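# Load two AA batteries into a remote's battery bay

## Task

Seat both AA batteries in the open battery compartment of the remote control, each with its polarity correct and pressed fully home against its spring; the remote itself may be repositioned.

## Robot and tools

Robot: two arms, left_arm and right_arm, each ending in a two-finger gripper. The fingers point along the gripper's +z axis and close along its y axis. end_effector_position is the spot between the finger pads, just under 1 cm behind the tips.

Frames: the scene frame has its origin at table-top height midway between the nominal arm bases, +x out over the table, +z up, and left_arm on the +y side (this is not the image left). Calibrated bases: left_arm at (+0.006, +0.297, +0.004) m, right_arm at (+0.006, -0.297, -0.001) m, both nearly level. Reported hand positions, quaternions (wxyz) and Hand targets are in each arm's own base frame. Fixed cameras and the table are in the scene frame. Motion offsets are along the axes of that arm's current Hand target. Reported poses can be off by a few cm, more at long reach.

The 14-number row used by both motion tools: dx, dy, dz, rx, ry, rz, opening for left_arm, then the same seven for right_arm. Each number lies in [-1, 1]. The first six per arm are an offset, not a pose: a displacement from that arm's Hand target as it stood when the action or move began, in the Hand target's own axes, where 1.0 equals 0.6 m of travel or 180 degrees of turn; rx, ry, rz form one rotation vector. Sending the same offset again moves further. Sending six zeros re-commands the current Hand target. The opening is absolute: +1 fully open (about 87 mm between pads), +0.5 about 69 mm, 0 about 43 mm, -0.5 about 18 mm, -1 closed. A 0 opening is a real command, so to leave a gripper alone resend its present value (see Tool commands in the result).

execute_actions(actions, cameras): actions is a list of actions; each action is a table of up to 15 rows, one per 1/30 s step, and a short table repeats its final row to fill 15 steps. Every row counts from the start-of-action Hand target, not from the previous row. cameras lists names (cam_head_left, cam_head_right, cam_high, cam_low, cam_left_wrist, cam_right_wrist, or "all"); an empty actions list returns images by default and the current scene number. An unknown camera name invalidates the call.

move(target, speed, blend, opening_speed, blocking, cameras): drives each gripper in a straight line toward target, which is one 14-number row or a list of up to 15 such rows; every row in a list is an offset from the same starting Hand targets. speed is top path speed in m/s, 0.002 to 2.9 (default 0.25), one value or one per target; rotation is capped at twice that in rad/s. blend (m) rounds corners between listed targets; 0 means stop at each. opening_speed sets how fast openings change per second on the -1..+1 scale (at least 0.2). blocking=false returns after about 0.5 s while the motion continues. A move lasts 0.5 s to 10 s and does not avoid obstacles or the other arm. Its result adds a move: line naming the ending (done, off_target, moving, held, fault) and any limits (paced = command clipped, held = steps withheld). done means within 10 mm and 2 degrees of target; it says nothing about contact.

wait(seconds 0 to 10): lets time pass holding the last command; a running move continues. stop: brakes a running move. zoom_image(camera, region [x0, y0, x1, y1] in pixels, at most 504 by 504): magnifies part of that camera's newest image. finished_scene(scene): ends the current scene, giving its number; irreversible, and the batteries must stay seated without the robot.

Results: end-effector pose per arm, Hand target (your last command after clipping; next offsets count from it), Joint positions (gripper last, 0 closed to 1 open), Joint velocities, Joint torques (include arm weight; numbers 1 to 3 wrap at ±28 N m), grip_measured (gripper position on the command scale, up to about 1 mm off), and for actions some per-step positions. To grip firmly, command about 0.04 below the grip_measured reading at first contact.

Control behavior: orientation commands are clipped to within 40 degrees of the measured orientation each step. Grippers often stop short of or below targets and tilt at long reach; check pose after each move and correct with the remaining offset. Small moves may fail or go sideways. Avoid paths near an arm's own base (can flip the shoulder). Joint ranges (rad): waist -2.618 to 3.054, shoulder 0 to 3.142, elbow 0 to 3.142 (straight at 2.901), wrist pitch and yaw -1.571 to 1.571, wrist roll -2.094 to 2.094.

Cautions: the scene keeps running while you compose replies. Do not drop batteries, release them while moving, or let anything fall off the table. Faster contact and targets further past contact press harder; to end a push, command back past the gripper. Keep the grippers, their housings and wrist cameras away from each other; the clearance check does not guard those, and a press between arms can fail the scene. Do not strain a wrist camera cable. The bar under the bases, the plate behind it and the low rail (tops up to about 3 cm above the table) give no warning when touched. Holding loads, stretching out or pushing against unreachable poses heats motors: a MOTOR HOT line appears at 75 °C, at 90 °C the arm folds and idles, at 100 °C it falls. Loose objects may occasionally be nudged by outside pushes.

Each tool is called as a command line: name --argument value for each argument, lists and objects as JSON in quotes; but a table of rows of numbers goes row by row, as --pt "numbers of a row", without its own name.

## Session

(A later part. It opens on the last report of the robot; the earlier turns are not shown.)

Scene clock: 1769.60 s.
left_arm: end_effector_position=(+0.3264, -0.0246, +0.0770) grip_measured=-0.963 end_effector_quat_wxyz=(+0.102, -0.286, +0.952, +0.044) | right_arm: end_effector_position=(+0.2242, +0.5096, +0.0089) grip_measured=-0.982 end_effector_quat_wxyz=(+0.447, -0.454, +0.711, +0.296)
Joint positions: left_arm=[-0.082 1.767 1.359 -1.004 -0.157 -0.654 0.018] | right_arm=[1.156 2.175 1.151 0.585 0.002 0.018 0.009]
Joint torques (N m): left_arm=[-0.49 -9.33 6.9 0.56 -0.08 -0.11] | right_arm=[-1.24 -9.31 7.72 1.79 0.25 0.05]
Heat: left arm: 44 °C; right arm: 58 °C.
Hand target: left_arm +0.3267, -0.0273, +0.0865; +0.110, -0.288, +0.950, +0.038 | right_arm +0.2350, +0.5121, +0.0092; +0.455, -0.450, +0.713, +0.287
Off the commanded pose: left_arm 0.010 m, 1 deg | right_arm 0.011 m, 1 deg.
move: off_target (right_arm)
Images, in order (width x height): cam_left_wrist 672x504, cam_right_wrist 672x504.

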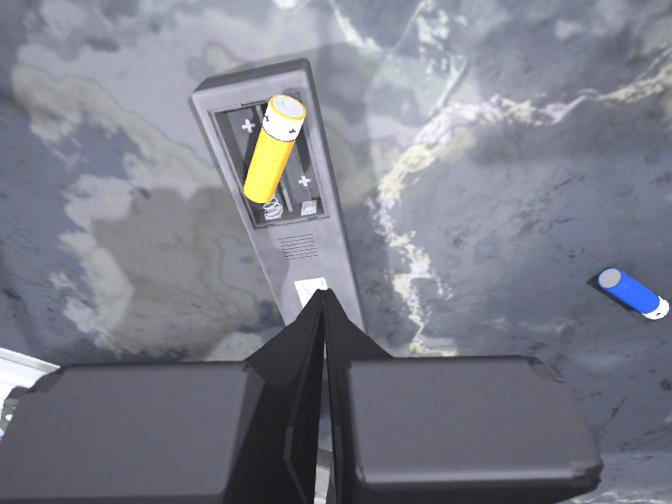

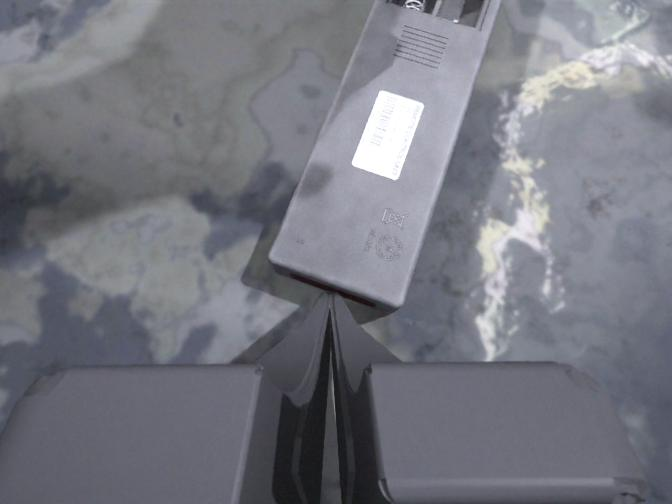

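move --pt "0 0 -0.03 0 0 0 -1 0.0142 0.0293 -0.0537 0.1006 0 0.047 -1" --pt "0 0 -0.03 0 0 0 -0.4 0.0142 0.0293 -0.0537 0.1006 0 0.047 -0.27" --cameras '["cam_left_wrist","cam_right_wrist"]' --speed 0.1

Scene clock: 1818.23 s.
left_arm: end_effector_position=(+0.3185, -0.0263, +0.0890) grip_measured=-0.400 end_effector_quat_wxyz=(+0.092, -0.287, +0.952, +0.048) | right_arm: end_effector_position=(+0.2099, +0.4939, +0.0081) grip_measured=-0.270 end_effector_quat_wxyz=(+0.504, -0.319, +0.776, +0.204)
Joint positions: left_arm=[-0.089 1.752 1.389 -1.072 -0.157 -0.663 0.3] | right_arm=[1.304 2.161 1.121 0.56 0.479 0.23 0.365]
Joint torques (N m): left_arm=[-0.69 -9.57 8.25 0.52 -0.09 -0.11] | right_arm=[0.38 -14.09 4.53 1.34 0.2 0.32]
Heat: left arm: 47 °C; right arm: 58 °C.
Hand target: left_arm +0.3234, -0.0297, +0.1040; +0.110, -0.288, +0.951, +0.038 | right_arm +0.2051, +0.4900, +0.0150; +0.498, -0.320, +0.780, +0.204
Off the commanded pose: left_arm 0.016 m, 2 deg | right_arm 0.009 m, 1 deg.
move: off_target (left_arm); target 2's new opening was sent with left_arm's hand 0.016 m and 2 deg from that target
Images, in order (width x height): cam_left_wrist 672x504, cam_right_wrist 672x504.

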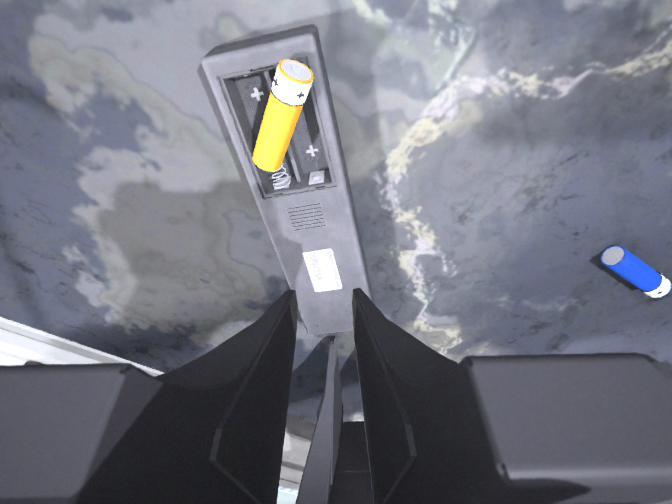

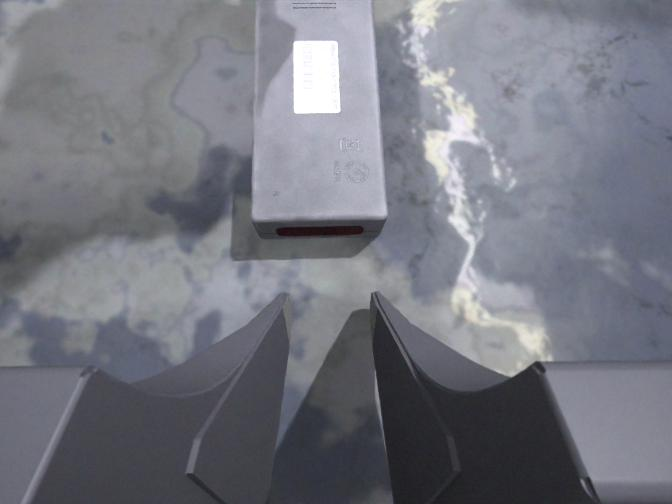

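move --pt "0 0 0 0 0 0 -0.4 0 0 0 0 0 0 0.4" --pt "0 0 0 0 0 0 -0.4 -0.0272 0 0.0702 0 0 0 0.4" --cameras '["cam_left_wrist","cam_right_wrist"]' --speed 0.06

Scene clock: 1830.33 s.
left_arm: end_effector_position=(+0.3185, -0.0263, +0.0890) grip_measured=-0.400 end_effector_quat_wxyz=(+0.092, -0.287, +0.952, +0.048) | right_arm: end_effector_position=(+0.2310, +0.5152, +0.0095) grip_measured=+0.400 end_effector_quat_wxyz=(+0.495, -0.319, +0.783, +0.200)
Joint positions: left_arm=[-0.089 1.752 1.389 -1.072 -0.157 -0.663 0.3] | right_arm=[1.269 2.227 1.274 0.458 0.446 0.227 0.7]
Joint torques (N m): left_arm=[-0.68 -9.59 8.21 0.51 -0.09 -0.11] | right_arm=[-1.2 -10 8.12 1.76 0.05 0.05]
Heat: left arm: 46 °C; right arm: 58 °C.
Hand target: left_arm +0.3234, -0.0297, +0.1040; +0.110, -0.288, +0.951, +0.038 | right_arm +0.2372, +0.5217, +0.0121; +0.498, -0.320, +0.780, +0.204
Off the commanded pose: left_arm 0.016 m, 2 deg | right_arm 0.009 m, 1 deg.
move: off_target (left_arm)
Images, in order (width x height): cam_left_wrist 672x504, cam_right_wrist 672x504.

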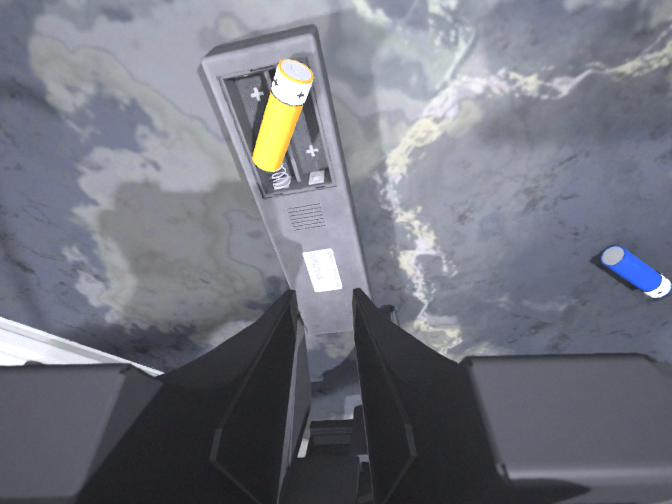

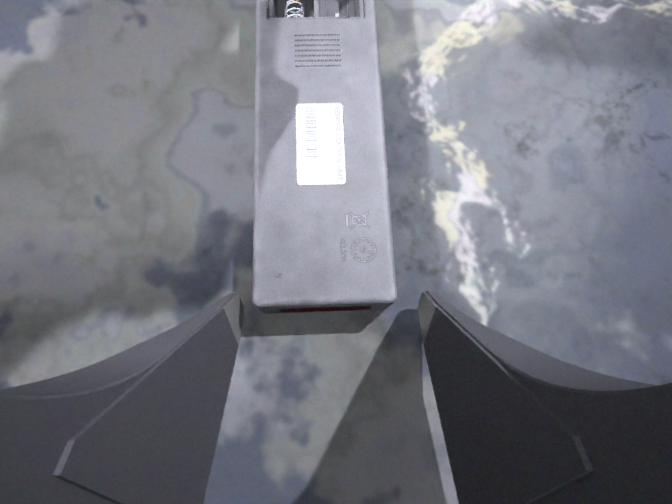

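move --pt "0 0 0 0 0 0 -0.4 -0.02 0 0.0453 0 0 0 0.4" --pt "0 0 0 0 0 0 -0.4 -0.02 0 0.0453 0 0 0 -0.1" --cameras '["cam_left_wrist","cam_right_wrist"]' --speed 0.06 --opening_speed 0.3

Scene clock: 1837.80 s.
left_arm: end_effector_position=(+0.3185, -0.0263, +0.0890) grip_measured=-0.400 end_effector_quat_wxyz=(+0.092, -0.287, +0.952, +0.048) | right_arm: end_effector_position=(+0.2513, +0.5374, +0.0094) grip_measured=+0.089 end_effector_quat_wxyz=(+0.494, -0.319, +0.783, +0.203)
Joint positions: left_arm=[-0.089 1.752 1.389 -1.072 -0.157 -0.663 0.3] | right_arm=[1.239 2.307 1.42 0.399 0.415 0.213 0.544]
Joint torques (N m): left_arm=[-0.65 -9.57 8.21 0.51 -0.09 -0.11] | right_arm=[-1.2 -10.69 8.32 1.74 0.1 0.04]
Heat: left arm: 45 °C; right arm: 58 °C.
Hand target: left_arm +0.3234, -0.0297, +0.1040; +0.110, -0.288, +0.951, +0.038 | right_arm +0.2585, +0.5425, +0.0116; +0.498, -0.320, +0.780, +0.204
Off the commanded pose: left_arm 0.016 m, 2 deg | right_arm 0.009 m, 1 deg.
move: off_target (left_arm)
Images, in order (width x height): cam_left_wrist 672x504, cam_right_wrist 672x504.

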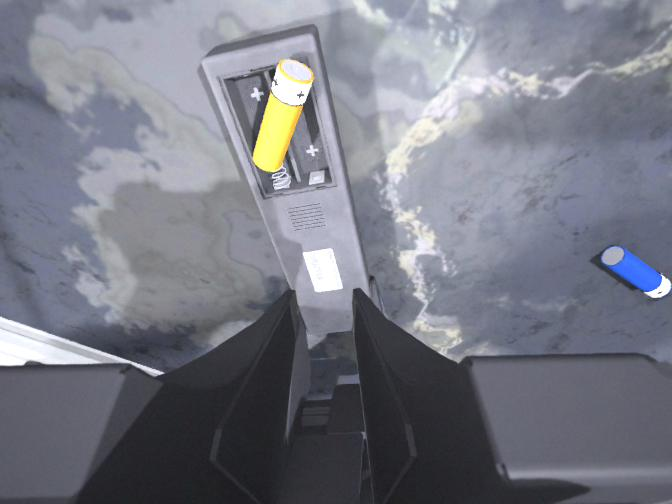

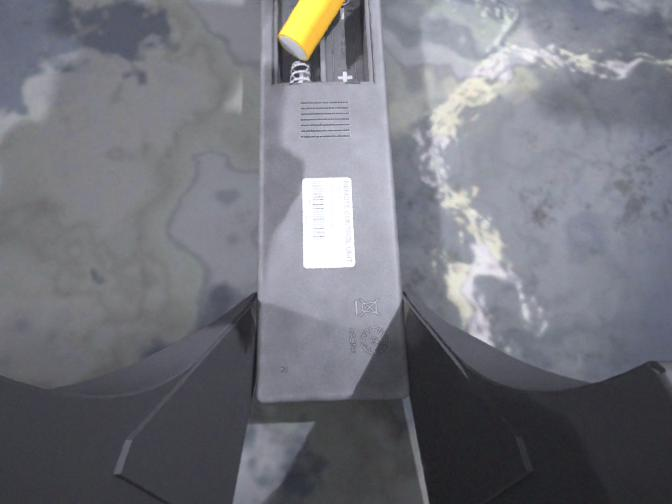

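move --target '[-0.0447,0.0438,0.0895,0.0268,0,0.1125,-0.1,0,0,0,0,0,0,-0.1]' --cameras '["cam_left_wrist","cam_right_wrist"]' --speed 0.15

zoom_image --camera "cam_left_wrist" --region '[220, 140, 440, 360]'

Scene clock: 1861.17 s.
left_arm: end_effector_position=(+0.3380, +0.0146, +0.0638) grip_measured=-0.100 end_effector_quat_wxyz=(+0.113, -0.114, +0.987, +0.024) | right_arm: end_effector_position=(+0.2513, +0.5374, +0.0094) grip_measured=+0.089 end_effector_quat_wxyz=(+0.494, -0.319, +0.783, +0.203)
Joint positions: left_arm=[0.033 1.788 1.329 -0.889 -0.065 -0.19 0.45] | right_arm=[1.239 2.307 1.42 0.399 0.415 0.213 0.544]
Joint torques (N m): left_arm=[0.28 -6.76 5.41 1.08 0.11 0.04] | right_arm=[-1.2 -10.71 8.34 1.74 0.1 0.04]
Heat: left arm: 45 °C; right arm: 61 °C.
Hand target: left_arm +0.3405, +0.0139, +0.0581; +0.114, -0.112, +0.987, +0.017 | right_arm +0.2585, +0.5425, +0.0116; +0.498, -0.320, +0.780, +0.204
Off the commanded pose: left_arm 0.006 m, 1 deg | right_arm 0.009 m, 1 deg.
move: done
Images, in order (width x height): cam_left_wrist 672x504, cam_right_wrist 672x504.

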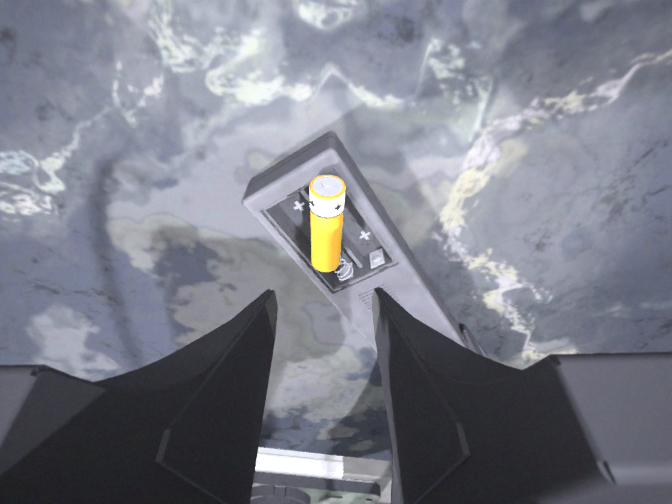

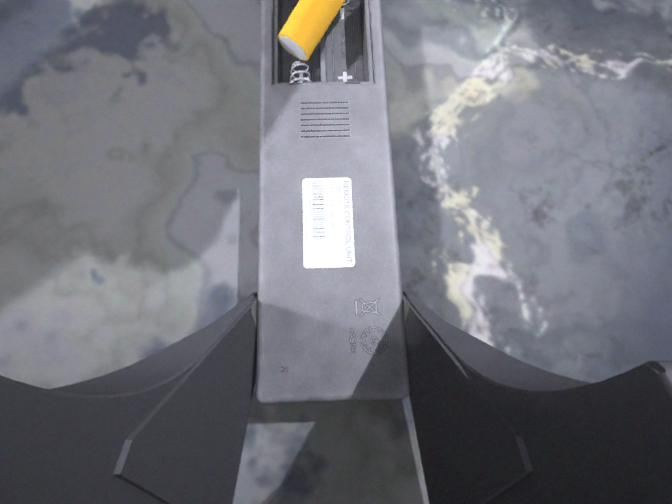

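Scaled by 2.291.

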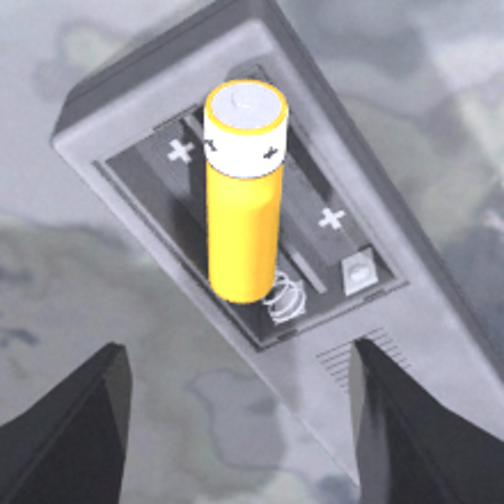

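move --pt "0.0148 0 0.0627 0 0 0 -0.1 0 0 0 0 0 0 -0.1" --pt "0.0148 0 0.0627 0 0 0 -0.75 0 0 0 0 0 0 -0.1" --pt "0 0 -0.005 0 0 0 -0.75 0 0 0 0 0 0 -0.1" --cameras '["cam_left_wrist","cam_right_wrist"]' --speed 0.08 --opening_speed 0.5

zoom_image --camera "cam_left_wrist" --region '[220, 120, 440, 360]'

Scene clock: 1875.77 s.
left_arm: end_effector_position=(+0.3334, +0.0158, +0.0469) grip_measured=-0.750 end_effector_quat_wxyz=(+0.096, -0.113, +0.989, +0.023) | right_arm: end_effector_position=(+0.2513, +0.5373, +0.0093) grip_measured=+0.089 end_effector_quat_wxyz=(+0.494, -0.319, +0.783, +0.203)
Joint positions: left_arm=[0.039 1.819 1.299 -0.863 -0.06 -0.184 0.125] | right_arm=[1.239 2.307 1.42 0.398 0.415 0.213 0.544]
Joint torques (N m): left_arm=[-0.31 -9.95 8.02 0.64 0.06 -0.02] | right_arm=[-1.18 -10.71 8.29 1.76 0.09 0.05]
Heat: left arm: 45 °C; right arm: 62 °C.
Hand target: left_arm +0.3399, +0.0137, +0.0611; +0.114, -0.112, +0.987, +0.017 | right_arm +0.2585, +0.5425, +0.0116; +0.498, -0.320, +0.780, +0.204
Off the commanded pose: left_arm 0.016 m, 2 deg | right_arm 0.009 m, 1 deg.
move: off_target (left_arm)
Images, in order (width x height): cam_left_wrist 672x504, cam_right_wrist 672x504.

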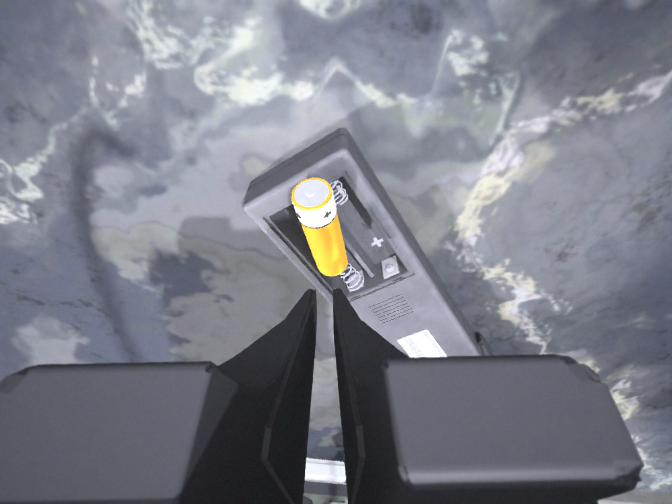

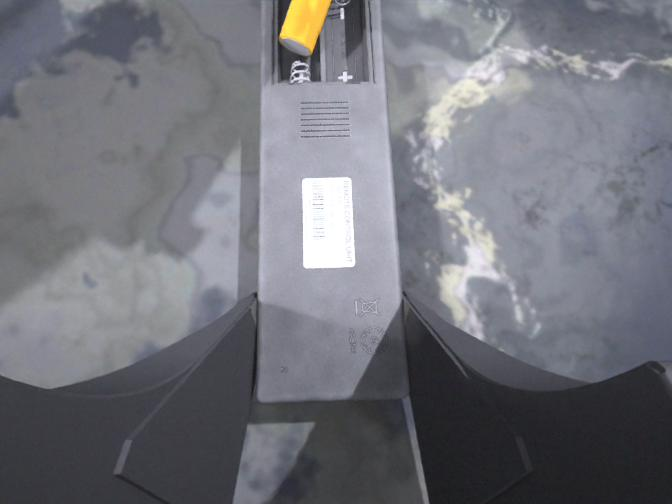

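Scaled by 2.100.

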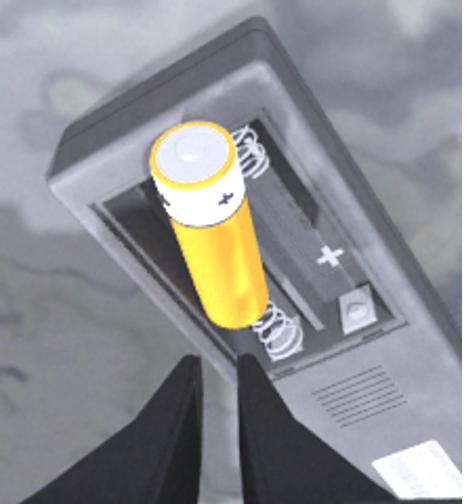

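zoom_image --camera "cam_right_wrist" --region '[260, 0, 390, 100]'

Scaled by 3.877.

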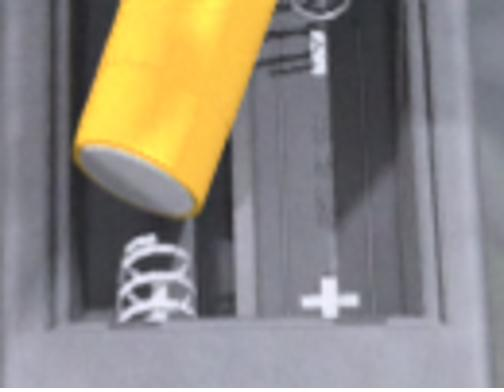

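move --pt "-0.0195 0.0103 0.0183 -0.0115 0 -0.0487 -0.1 0 0 0 0 0 0 -0.1" --pt "-0.005 0.0103 0.0793 -0.0115 0 -0.0487 -0.1 0 0 0 0 0 0 -0.1" --cameras '["cam_left_wrist","cam_right_wrist"]' --speed 0.1

zoom_image --camera "cam_right_wrist" --region '[220, 0, 430, 100]'

Scene clock: 1893.53 s.
left_arm: end_effector_position=(+0.3456, +0.0194, +0.0253) grip_measured=-0.100 end_effector_quat_wxyz=(+0.103, -0.183, +0.977, +0.021) | right_arm: end_effector_position=(+0.2513, +0.5373, +0.0093) grip_measured=+0.089 end_effector_quat_wxyz=(+0.494, -0.319, +0.783, +0.203)
Joint positions: left_arm=[0.058 1.874 1.28 -0.777 -0.069 -0.306 0.45] | right_arm=[1.239 2.307 1.42 0.398 0.415 0.213 0.544]
Joint torques (N m): left_arm=[0.39 -6.64 4.6 1.36 -0.18 -0.1] | right_arm=[-1.24 -10.73 8.28 1.74 0.1 0.04]
Heat: left arm: 45 °C; right arm: 62 °C.
Hand target: left_arm +0.3518, +0.0232, +0.0154; +0.113, -0.189, +0.975, +0.026 | right_arm +0.2584, +0.5425, +0.0115; +0.498, -0.320, +0.780, +0.204
Off the commanded pose: left_arm 0.012 m, 1 deg | right_arm 0.009 m, 1 deg.
move: off_target (left_arm)
Images, in order (width x height): cam_left_wrist 672x504, cam_right_wrist 672x504.

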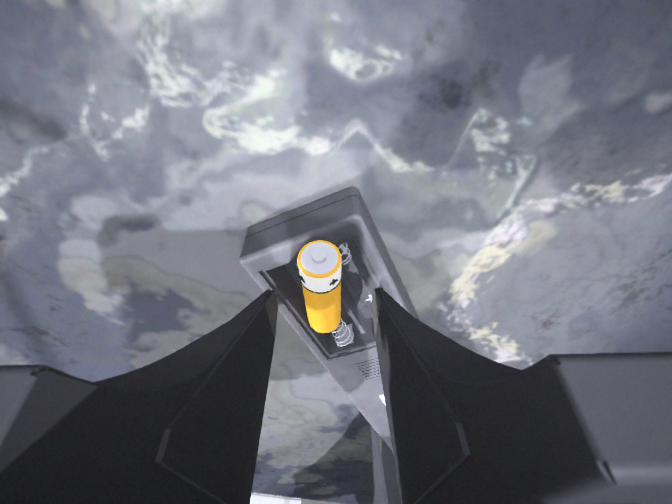

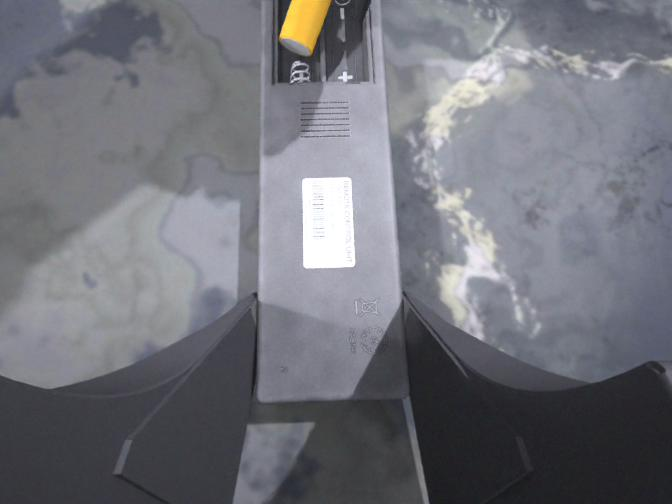

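Scaled by 2.400.

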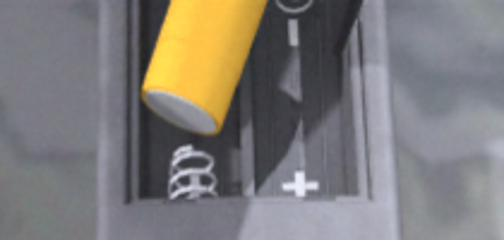

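move --pt "0 0 0 0 0 0 -0.1 0 0 0 0 0 0 -0.1" --pt "0 0 0 0 0 0 -0.75 0 0 0 0 0 0 -0.1" --cameras '["cam_left_wrist","cam_right_wrist"]' --speed 0.08 --opening_speed 0.5

Scene clock: 1899.73 s.
left_arm: end_effector_position=(+0.3495, +0.0224, +0.0216) grip_measured=-0.575 end_effector_quat_wxyz=(+0.111, -0.185, +0.976, +0.026) | right_arm: end_effector_position=(+0.2513, +0.5373, +0.0093) grip_measured=+0.089 end_effector_quat_wxyz=(+0.494, -0.319, +0.783, +0.203)
Joint positions: left_arm=[0.06 1.881 1.273 -0.749 -0.08 -0.307 0.212] | right_arm=[1.239 2.307 1.42 0.398 0.415 0.213 0.544]
Joint torques (N m): left_arm=[0.09 -7.19 5.22 1.09 -0.07 -0.08] | right_arm=[-1.24 -10.73 8.35 1.76 0.1 0.05]
Heat: left arm: 44 °C; right arm: 63 °C.
Hand target: left_arm +0.3518, +0.0231, +0.0154; +0.112, -0.189, +0.975, +0.026 | right_arm +0.2584, +0.5425, +0.0115; +0.498, -0.320, +0.780, +0.204
Off the commanded pose: left_arm 0.007 m, 0 deg | right_arm 0.009 m, 1 deg.
move: done; target 2's new opening was sent with left_arm's hand 0.012 m and 1 deg from that target
Images, in order (width x height): cam_left_wrist 672x504, cam_right_wrist 672x504.

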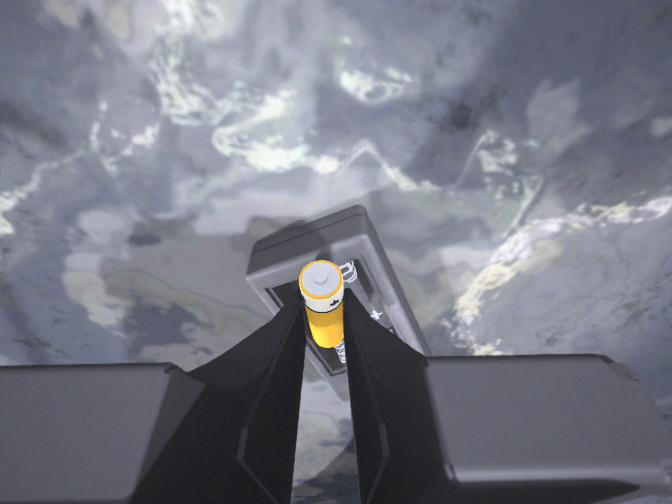

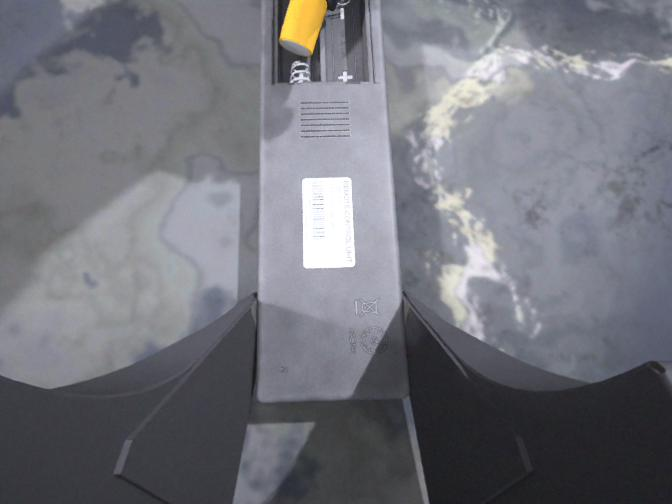

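move --pt "-0.0153 0 -0.065 0 0 0 -0.75 0 0 0 0 0 0 -0.1" --pt "-0.0153 0 -0.065 -0.03 0 -0.1272 -0.75 0 0 0 0 0 0 -0.1" --cameras '["cam_left_wrist","cam_right_wrist"]' --speed 0.1

zoom_image --camera "cam_left_wrist" --region '[220, 160, 440, 400]'

Scene clock: 1909.93 s.
left_arm: end_effector_position=(+0.3452, +0.0190, +0.0433) grip_measured=-0.575 end_effector_quat_wxyz=(+0.089, -0.378, +0.920, +0.046) | right_arm: end_effector_position=(+0.2513, +0.5373, +0.0093) grip_measured=+0.089 end_effector_quat_wxyz=(+0.494, -0.319, +0.783, +0.203)
Joint positions: left_arm=[0.06 1.875 1.359 -0.914 -0.144 -0.71 0.212] | right_arm=[1.239 2.307 1.42 0.398 0.415 0.213 0.544]
Joint torques (N m): left_arm=[0.05 -9.59 8.14 0.51 -0.31 -0.1] | right_arm=[-1.2 -10.73 8.28 1.75 0.1 0.04]
Heat: left arm: 44 °C; right arm: 63 °C.
Hand target: left_arm +0.3519, +0.0229, +0.0555; +0.106, -0.384, +0.916, +0.049 | right_arm +0.2584, +0.5425, +0.0115; +0.498, -0.320, +0.780, +0.204
Off the commanded pose: left_arm 0.014 m, 2 deg | right_arm 0.009 m, 1 deg.
move: off_target (left_arm)
Images, in order (width x height): cam_left_wrist 672x504, cam_right_wrist 672x504.

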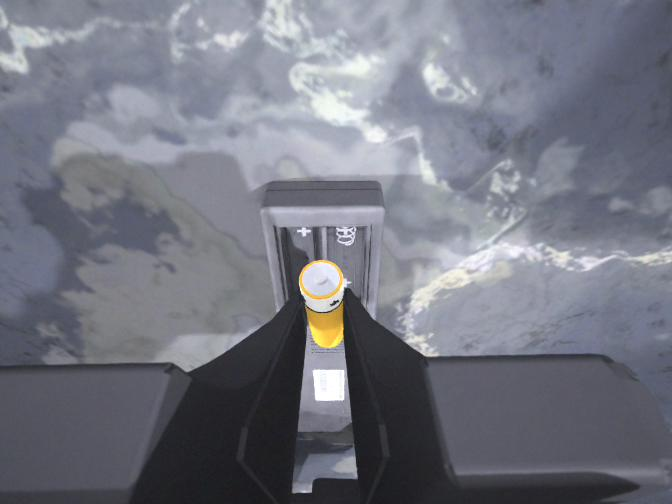

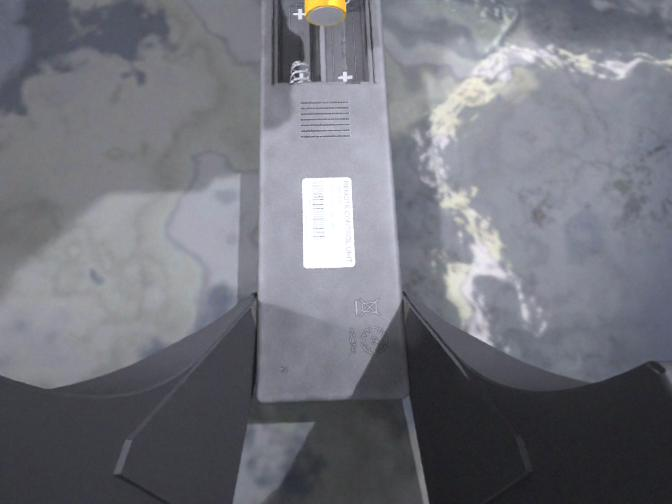

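Scaled by 2.100.

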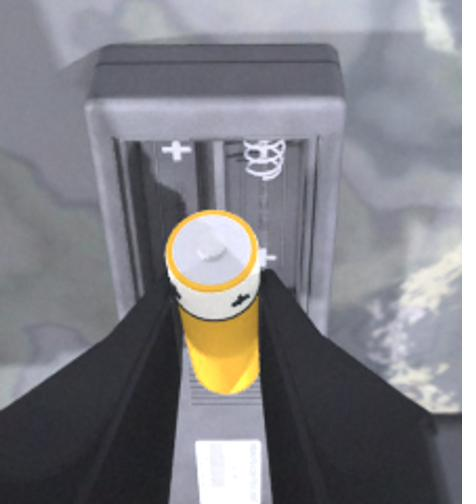

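move --target '[0.0315,0.0178,-0.0075,0.0013,-0.1,0.0054,-0.75,0,0,0,0,0,0,-0.1]' --cameras '["cam_left_wrist","cam_right_wrist"]' --speed 0.1

zoom_image --camera "cam_left_wrist" --region '[220, 160, 440, 400]'

zoom_image --camera "cam_right_wrist" --region '[240, 0, 400, 100]'

Scene clock: 1928.53 s.
left_arm: end_effector_position=(+0.3258, +0.0152, +0.0488) grip_measured=-0.575 end_effector_quat_wxyz=(+0.227, -0.359, +0.899, +0.108) | right_arm: end_effector_position=(+0.2513, +0.5373, +0.0093) grip_measured=+0.089 end_effector_quat_wxyz=(+0.494, -0.319, +0.783, +0.203)
Joint positions: left_arm=[-0.077 1.622 1.039 -0.654 -0.391 -0.77 0.212] | right_arm=[1.239 2.307 1.42 0.398 0.415 0.213 0.544]
Joint torques (N m): left_arm=[-0.46 -8.27 5.39 1.25 -0.48 -0.11] | right_arm=[-1.2 -10.74 8.32 1.75 0.1 0.04]
Heat: left arm: 45 °C; right arm: 63 °C.
Hand target: left_arm +0.3307, +0.0165, +0.0556; +0.249, -0.363, +0.891, +0.107 | right_arm +0.2584, +0.5425, +0.0115; +0.498, -0.320, +0.780, +0.204
Off the commanded pose: left_arm 0.008 m, 3 deg | right_arm 0.009 m, 1 deg.
move: off_target (left_arm)
Images, in order (width x height): cam_left_wrist 672x504, cam_right_wrist 672x504.

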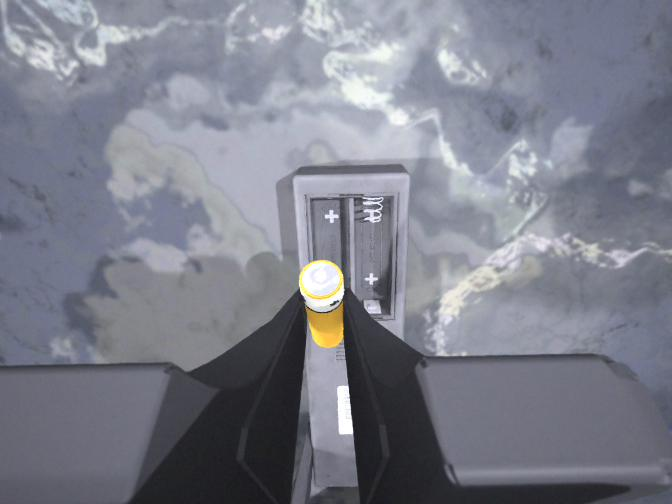

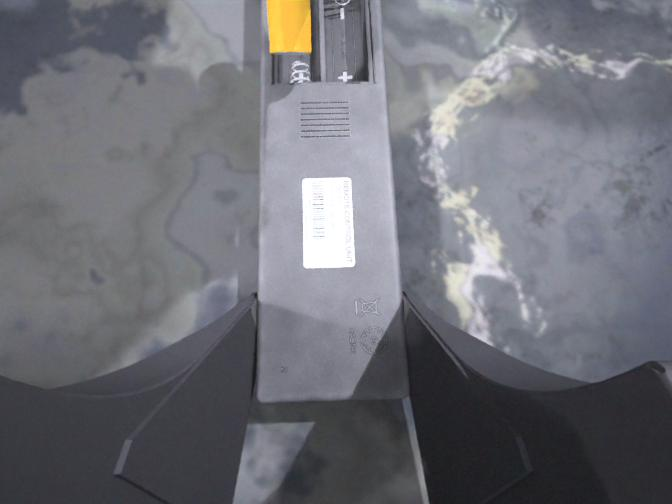

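Scaled by 2.100.

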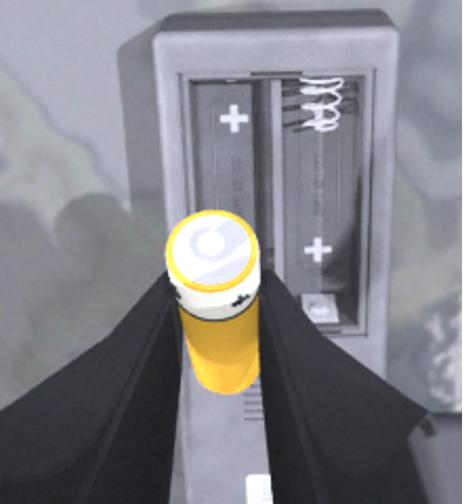

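Scaled by 3.150.

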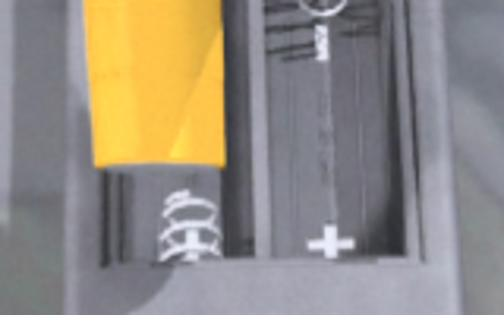

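move --target '[0.0267,-0.002,0.0435,-0.0043,0,-0.0071,-0.75,0,0,0,0,0,0,-0.1]' --cameras '["cam_left_wrist","cam_right_wrist"]' --speed 0.06

zoom_image --camera "cam_left_wrist" --region '[220, 160, 440, 400]'

zoom_image --camera "cam_right_wrist" --region '[240, 0, 400, 100]'

Scene clock: 1943.77 s.
left_arm: end_effector_position=(+0.3273, +0.0163, +0.0342) grip_measured=-0.576 end_effector_quat_wxyz=(+0.242, -0.371, +0.890, +0.108) | right_arm: end_effector_position=(+0.2513, +0.5373, +0.0093) grip_measured=+0.089 end_effector_quat_wxyz=(+0.494, -0.319, +0.783, +0.203)
Joint positions: left_arm=[-0.081 1.629 0.975 -0.561 -0.41 -0.795 0.212] | right_arm=[1.239 2.307 1.42 0.398 0.415 0.213 0.544]
Joint torques (N m): left_arm=[-0.76 -4.22 4.64 1.53 -0.4 -0.19] | right_arm=[-1.18 -10.73 8.29 1.76 0.1 0.05]
Heat: left arm: 45 °C; right arm: 63 °C.
Hand target: left_arm +0.3313, +0.0157, +0.0249; +0.248, -0.375, +0.887, +0.110 | right_arm +0.2584, +0.5425, +0.0115; +0.498, -0.320, +0.780, +0.204
Off the commanded pose: left_arm 0.010 m, 1 deg | right_arm 0.009 m, 1 deg.
move: done
Images, in order (width x height): cam_left_wrist 672x504, cam_right_wrist 672x504.

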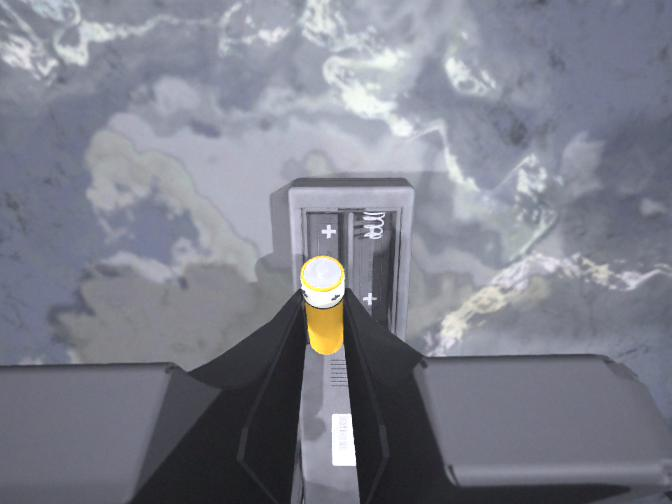

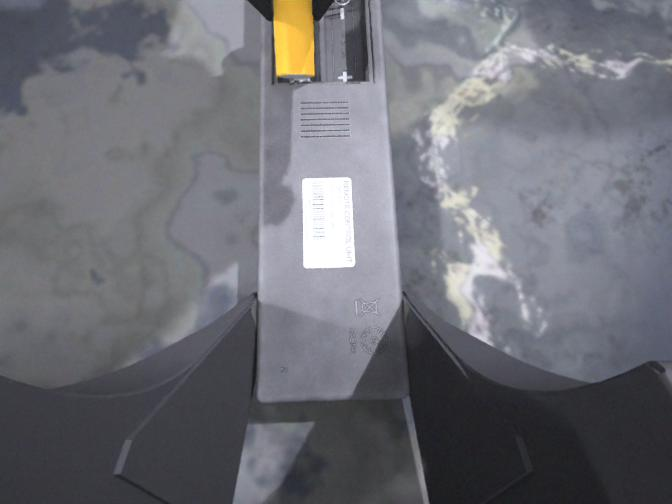

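Scaled by 2.100.

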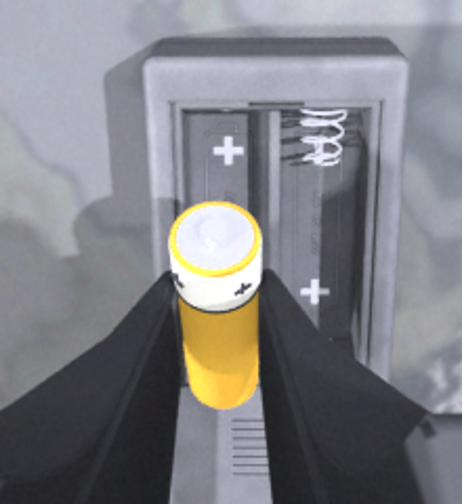

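Scaled by 3.150.

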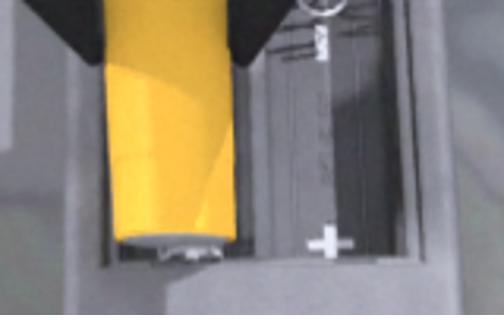

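move --pt "-0.0385 0 -0.0255 0 0 0 -0.75 0 0 0 0 0 0 -0.1" --pt "-0.0125 0 0.0133 0 0 0 -0.75 0 0 0 0 0 0 -0.1" --cameras '["cam_left_wrist","cam_right_wrist"]' --speed 0.06

zoom_image --camera "cam_left_wrist" --region '[220, 160, 440, 400]'

zoom_image --camera "cam_right_wrist" --region '[240, 0, 400, 100]'

Scene clock: 1954.83 s.
left_arm: end_effector_position=(+0.3369, +0.0227, +0.0271) grip_measured=-0.576 end_effector_quat_wxyz=(+0.246, -0.375, +0.887, +0.110) | right_arm: end_effector_position=(+0.2512, +0.5373, +0.0092) grip_measured=+0.089 end_effector_quat_wxyz=(+0.494, -0.319, +0.783, +0.203)
Joint positions: left_arm=[-0.061 1.669 0.985 -0.519 -0.411 -0.784 0.212] | right_arm=[1.239 2.307 1.42 0.398 0.414 0.213 0.544]
Joint torques (N m): left_arm=[0.01 -5.53 5.12 1.34 -0.29 -0.01] | right_arm=[-1.18 -10.71 8.31 1.75 0.09 0.04]
Heat: left arm: 43 °C; right arm: 64 °C.
Hand target: left_arm +0.3385, +0.0234, +0.0220; +0.248, -0.375, +0.887, +0.110 | right_arm +0.2585, +0.5425, +0.0115; +0.498, -0.320, +0.780, +0.204
Off the commanded pose: left_arm 0.005 m, 0 deg | right_arm 0.009 m, 1 deg.
move: done
Images, in order (width x height): cam_left_wrist 672x504, cam_right_wrist 672x504.

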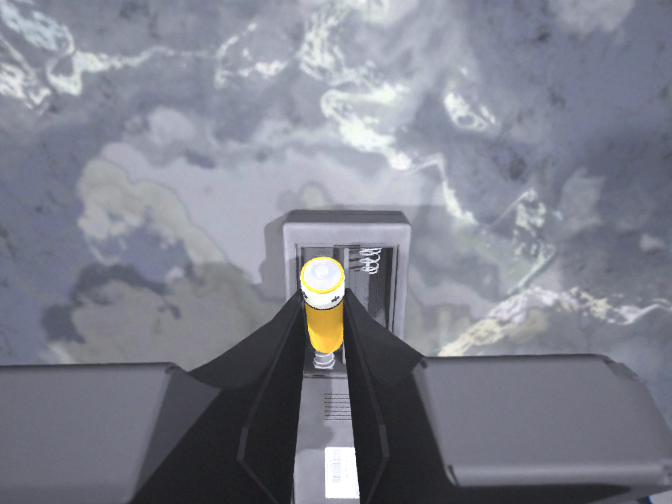

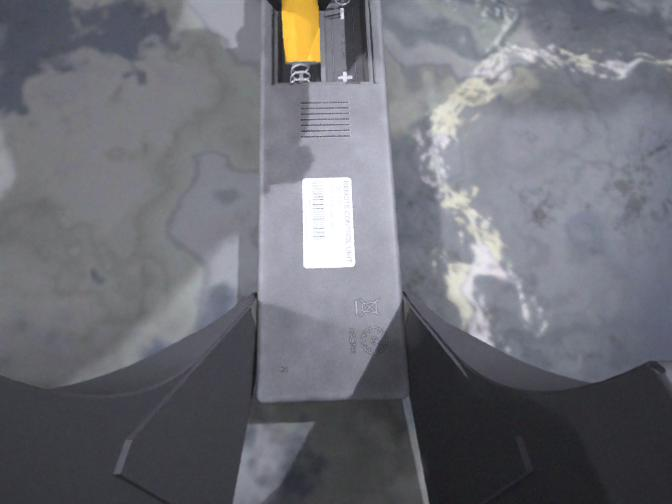

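Scaled by 2.100.

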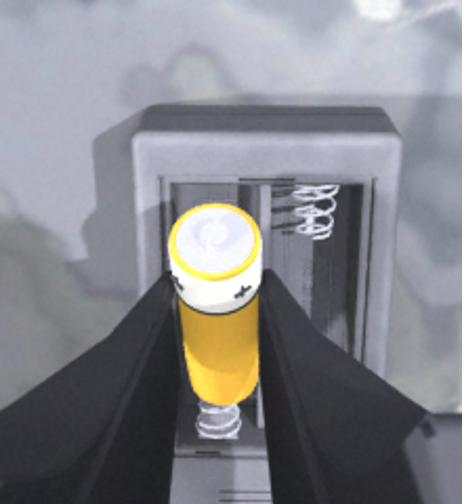

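Scaled by 3.150.

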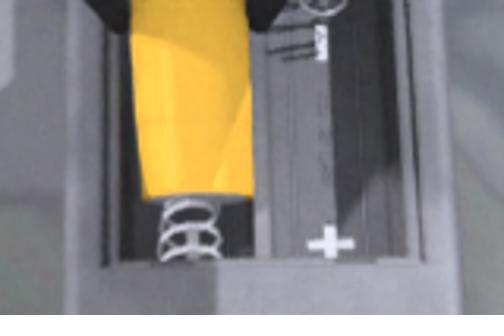

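move --target '[0.033,0.003,-0.005,0,0,0,-0.75,0,0,0,0,0,0,-0.1]' --cameras '["cam_left_wrist","cam_right_wrist"]' --speed 0.05

zoom_image --camera "cam_left_wrist" --region '[220, 160, 440, 400]'

zoom_image --camera "cam_right_wrist" --region '[240, 0, 400, 100]'

Scene clock: 1963.17 s.
left_arm: end_effector_position=(+0.3359, +0.0214, +0.0266) grip_measured=-0.577 end_effector_quat_wxyz=(+0.270, -0.376, +0.878, +0.121) | right_arm: end_effector_position=(+0.2512, +0.5373, +0.0092) grip_measured=+0.089 end_effector_quat_wxyz=(+0.494, -0.319, +0.783, +0.203)
Joint positions: left_arm=[-0.091 1.647 0.94 -0.47 -0.465 -0.806 0.212] | right_arm=[1.239 2.307 1.42 0.398 0.414 0.213 0.544]
Joint torques (N m): left_arm=[-1.2 -5.93 3.58 1 0.09 -0.25] | right_arm=[-1.18 -10.73 8.31 1.75 0.1 0.04]
Heat: left arm: 43 °C; right arm: 64 °C.
Hand target: left_arm +0.3245, +0.0115, +0.0143; +0.248, -0.375, +0.887, +0.110 | right_arm +0.2584, +0.5425, +0.0115; +0.498, -0.320, +0.780, +0.204
Off the commanded pose: left_arm 0.020 m, 3 deg | right_arm 0.009 m, 1 deg.
move: off_target (left_arm)
Images, in order (width x height): cam_left_wrist 672x504, cam_right_wrist 672x504.

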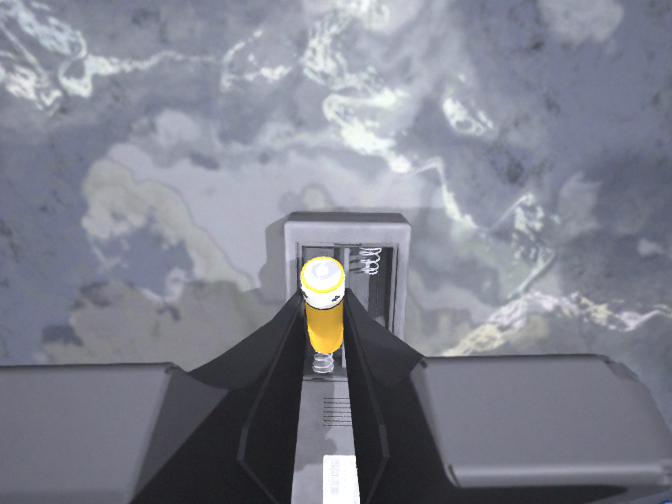

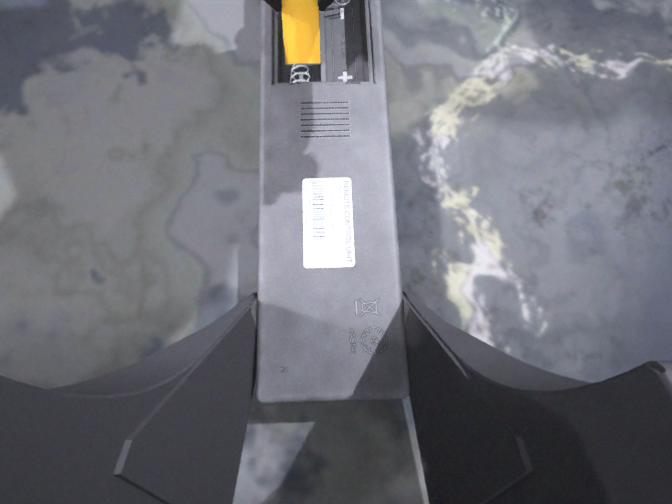

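Scaled by 2.100.

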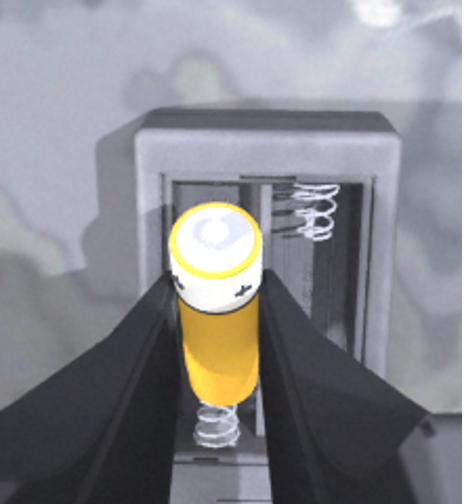

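Scaled by 3.150.

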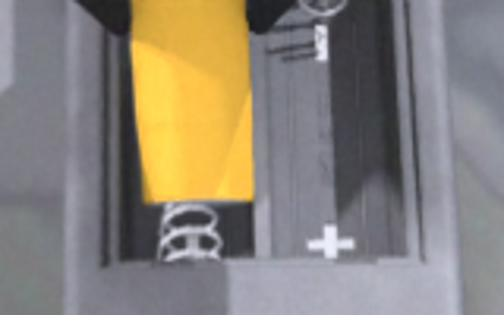

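move --target '[0.03,0.003,-0.017,0,0,0,-0.78,0,0,0,0,0,0,-0.1]' --cameras '["cam_left_wrist","cam_right_wrist"]' --speed 0.05

zoom_image --camera "cam_left_wrist" --region '[220, 160, 440, 400]'

zoom_image --camera "cam_right_wrist" --region '[240, 0, 400, 100]'

Scene clock: 1971.20 s.
left_arm: end_effector_position=(+0.3350, +0.0213, +0.0273) grip_measured=-0.577 end_effector_quat_wxyz=(+0.277, -0.379, +0.874, +0.125) | right_arm: end_effector_position=(+0.2512, +0.5373, +0.0092) grip_measured=+0.089 end_effector_quat_wxyz=(+0.494, -0.320, +0.783, +0.203)
Joint positions: left_arm=[-0.1 1.638 0.927 -0.46 -0.483 -0.817 0.212] | right_arm=[1.239 2.307 1.42 0.398 0.414 0.213 0.544]
Joint torques (N m): left_arm=[-0.16 -6.15 5.98 1.06 -0.23 -0.02] | right_arm=[-1.2 -10.76 8.25 1.76 0.11 0.04]
Heat: left arm: 43 °C; right arm: 64 °C.
Hand target: left_arm +0.3344, +0.0202, +0.0266; +0.274, -0.378, +0.876, +0.123 (not the last commanded pose) | right_arm +0.2584, +0.5425, +0.0115; +0.498, -0.320, +0.780, +0.204
Off the commanded pose: left_arm 0.038 m, 4 deg | right_arm 0.009 m, 1 deg.
move: held (left_arm; a check stopped the path); limits=held
pose unreachable (left arm): on one or more control steps of this call, first in action 0 (counted from 0), this arm could not follow its commanded pose, so it was not sent that pose on those steps. It may still have moved: this result reports where it is.
cause: moving toward the commanded pose would bring a part of the arm too close to another arm (this arm's wrist (the part past joint 5) and the right arm's wrist camera, along the way the arms are being sent, or toward where that arm still pushes).
Images, in order (width x height): cam_left_wrist 672x504, cam_right_wrist 672x504.

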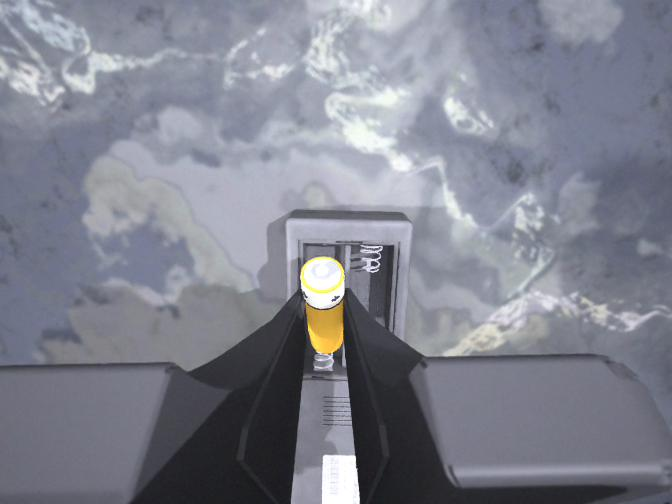

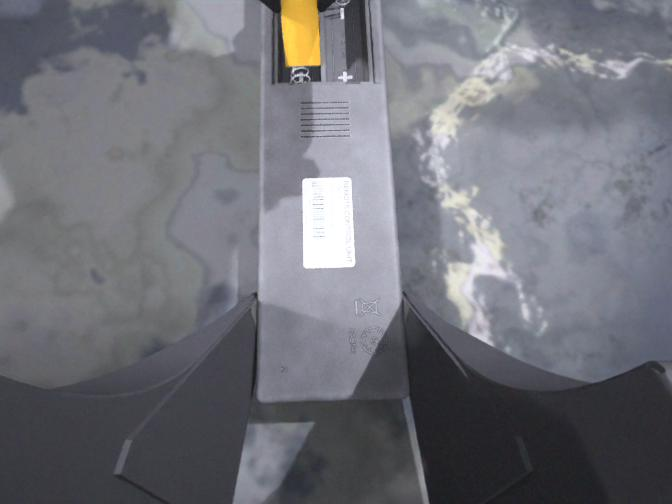

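Scaled by 2.100.

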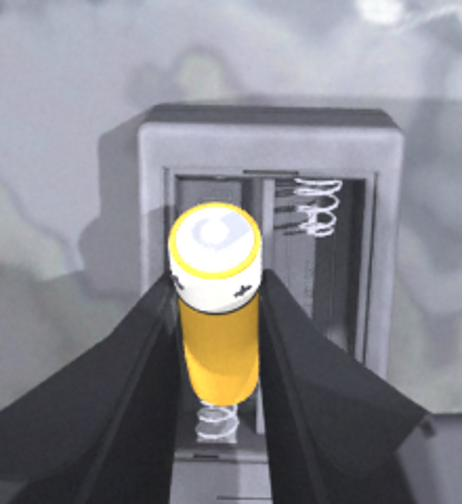

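Scaled by 3.150.

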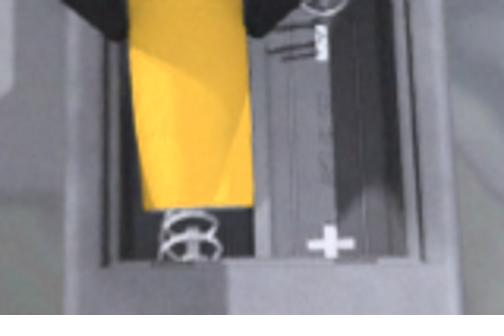

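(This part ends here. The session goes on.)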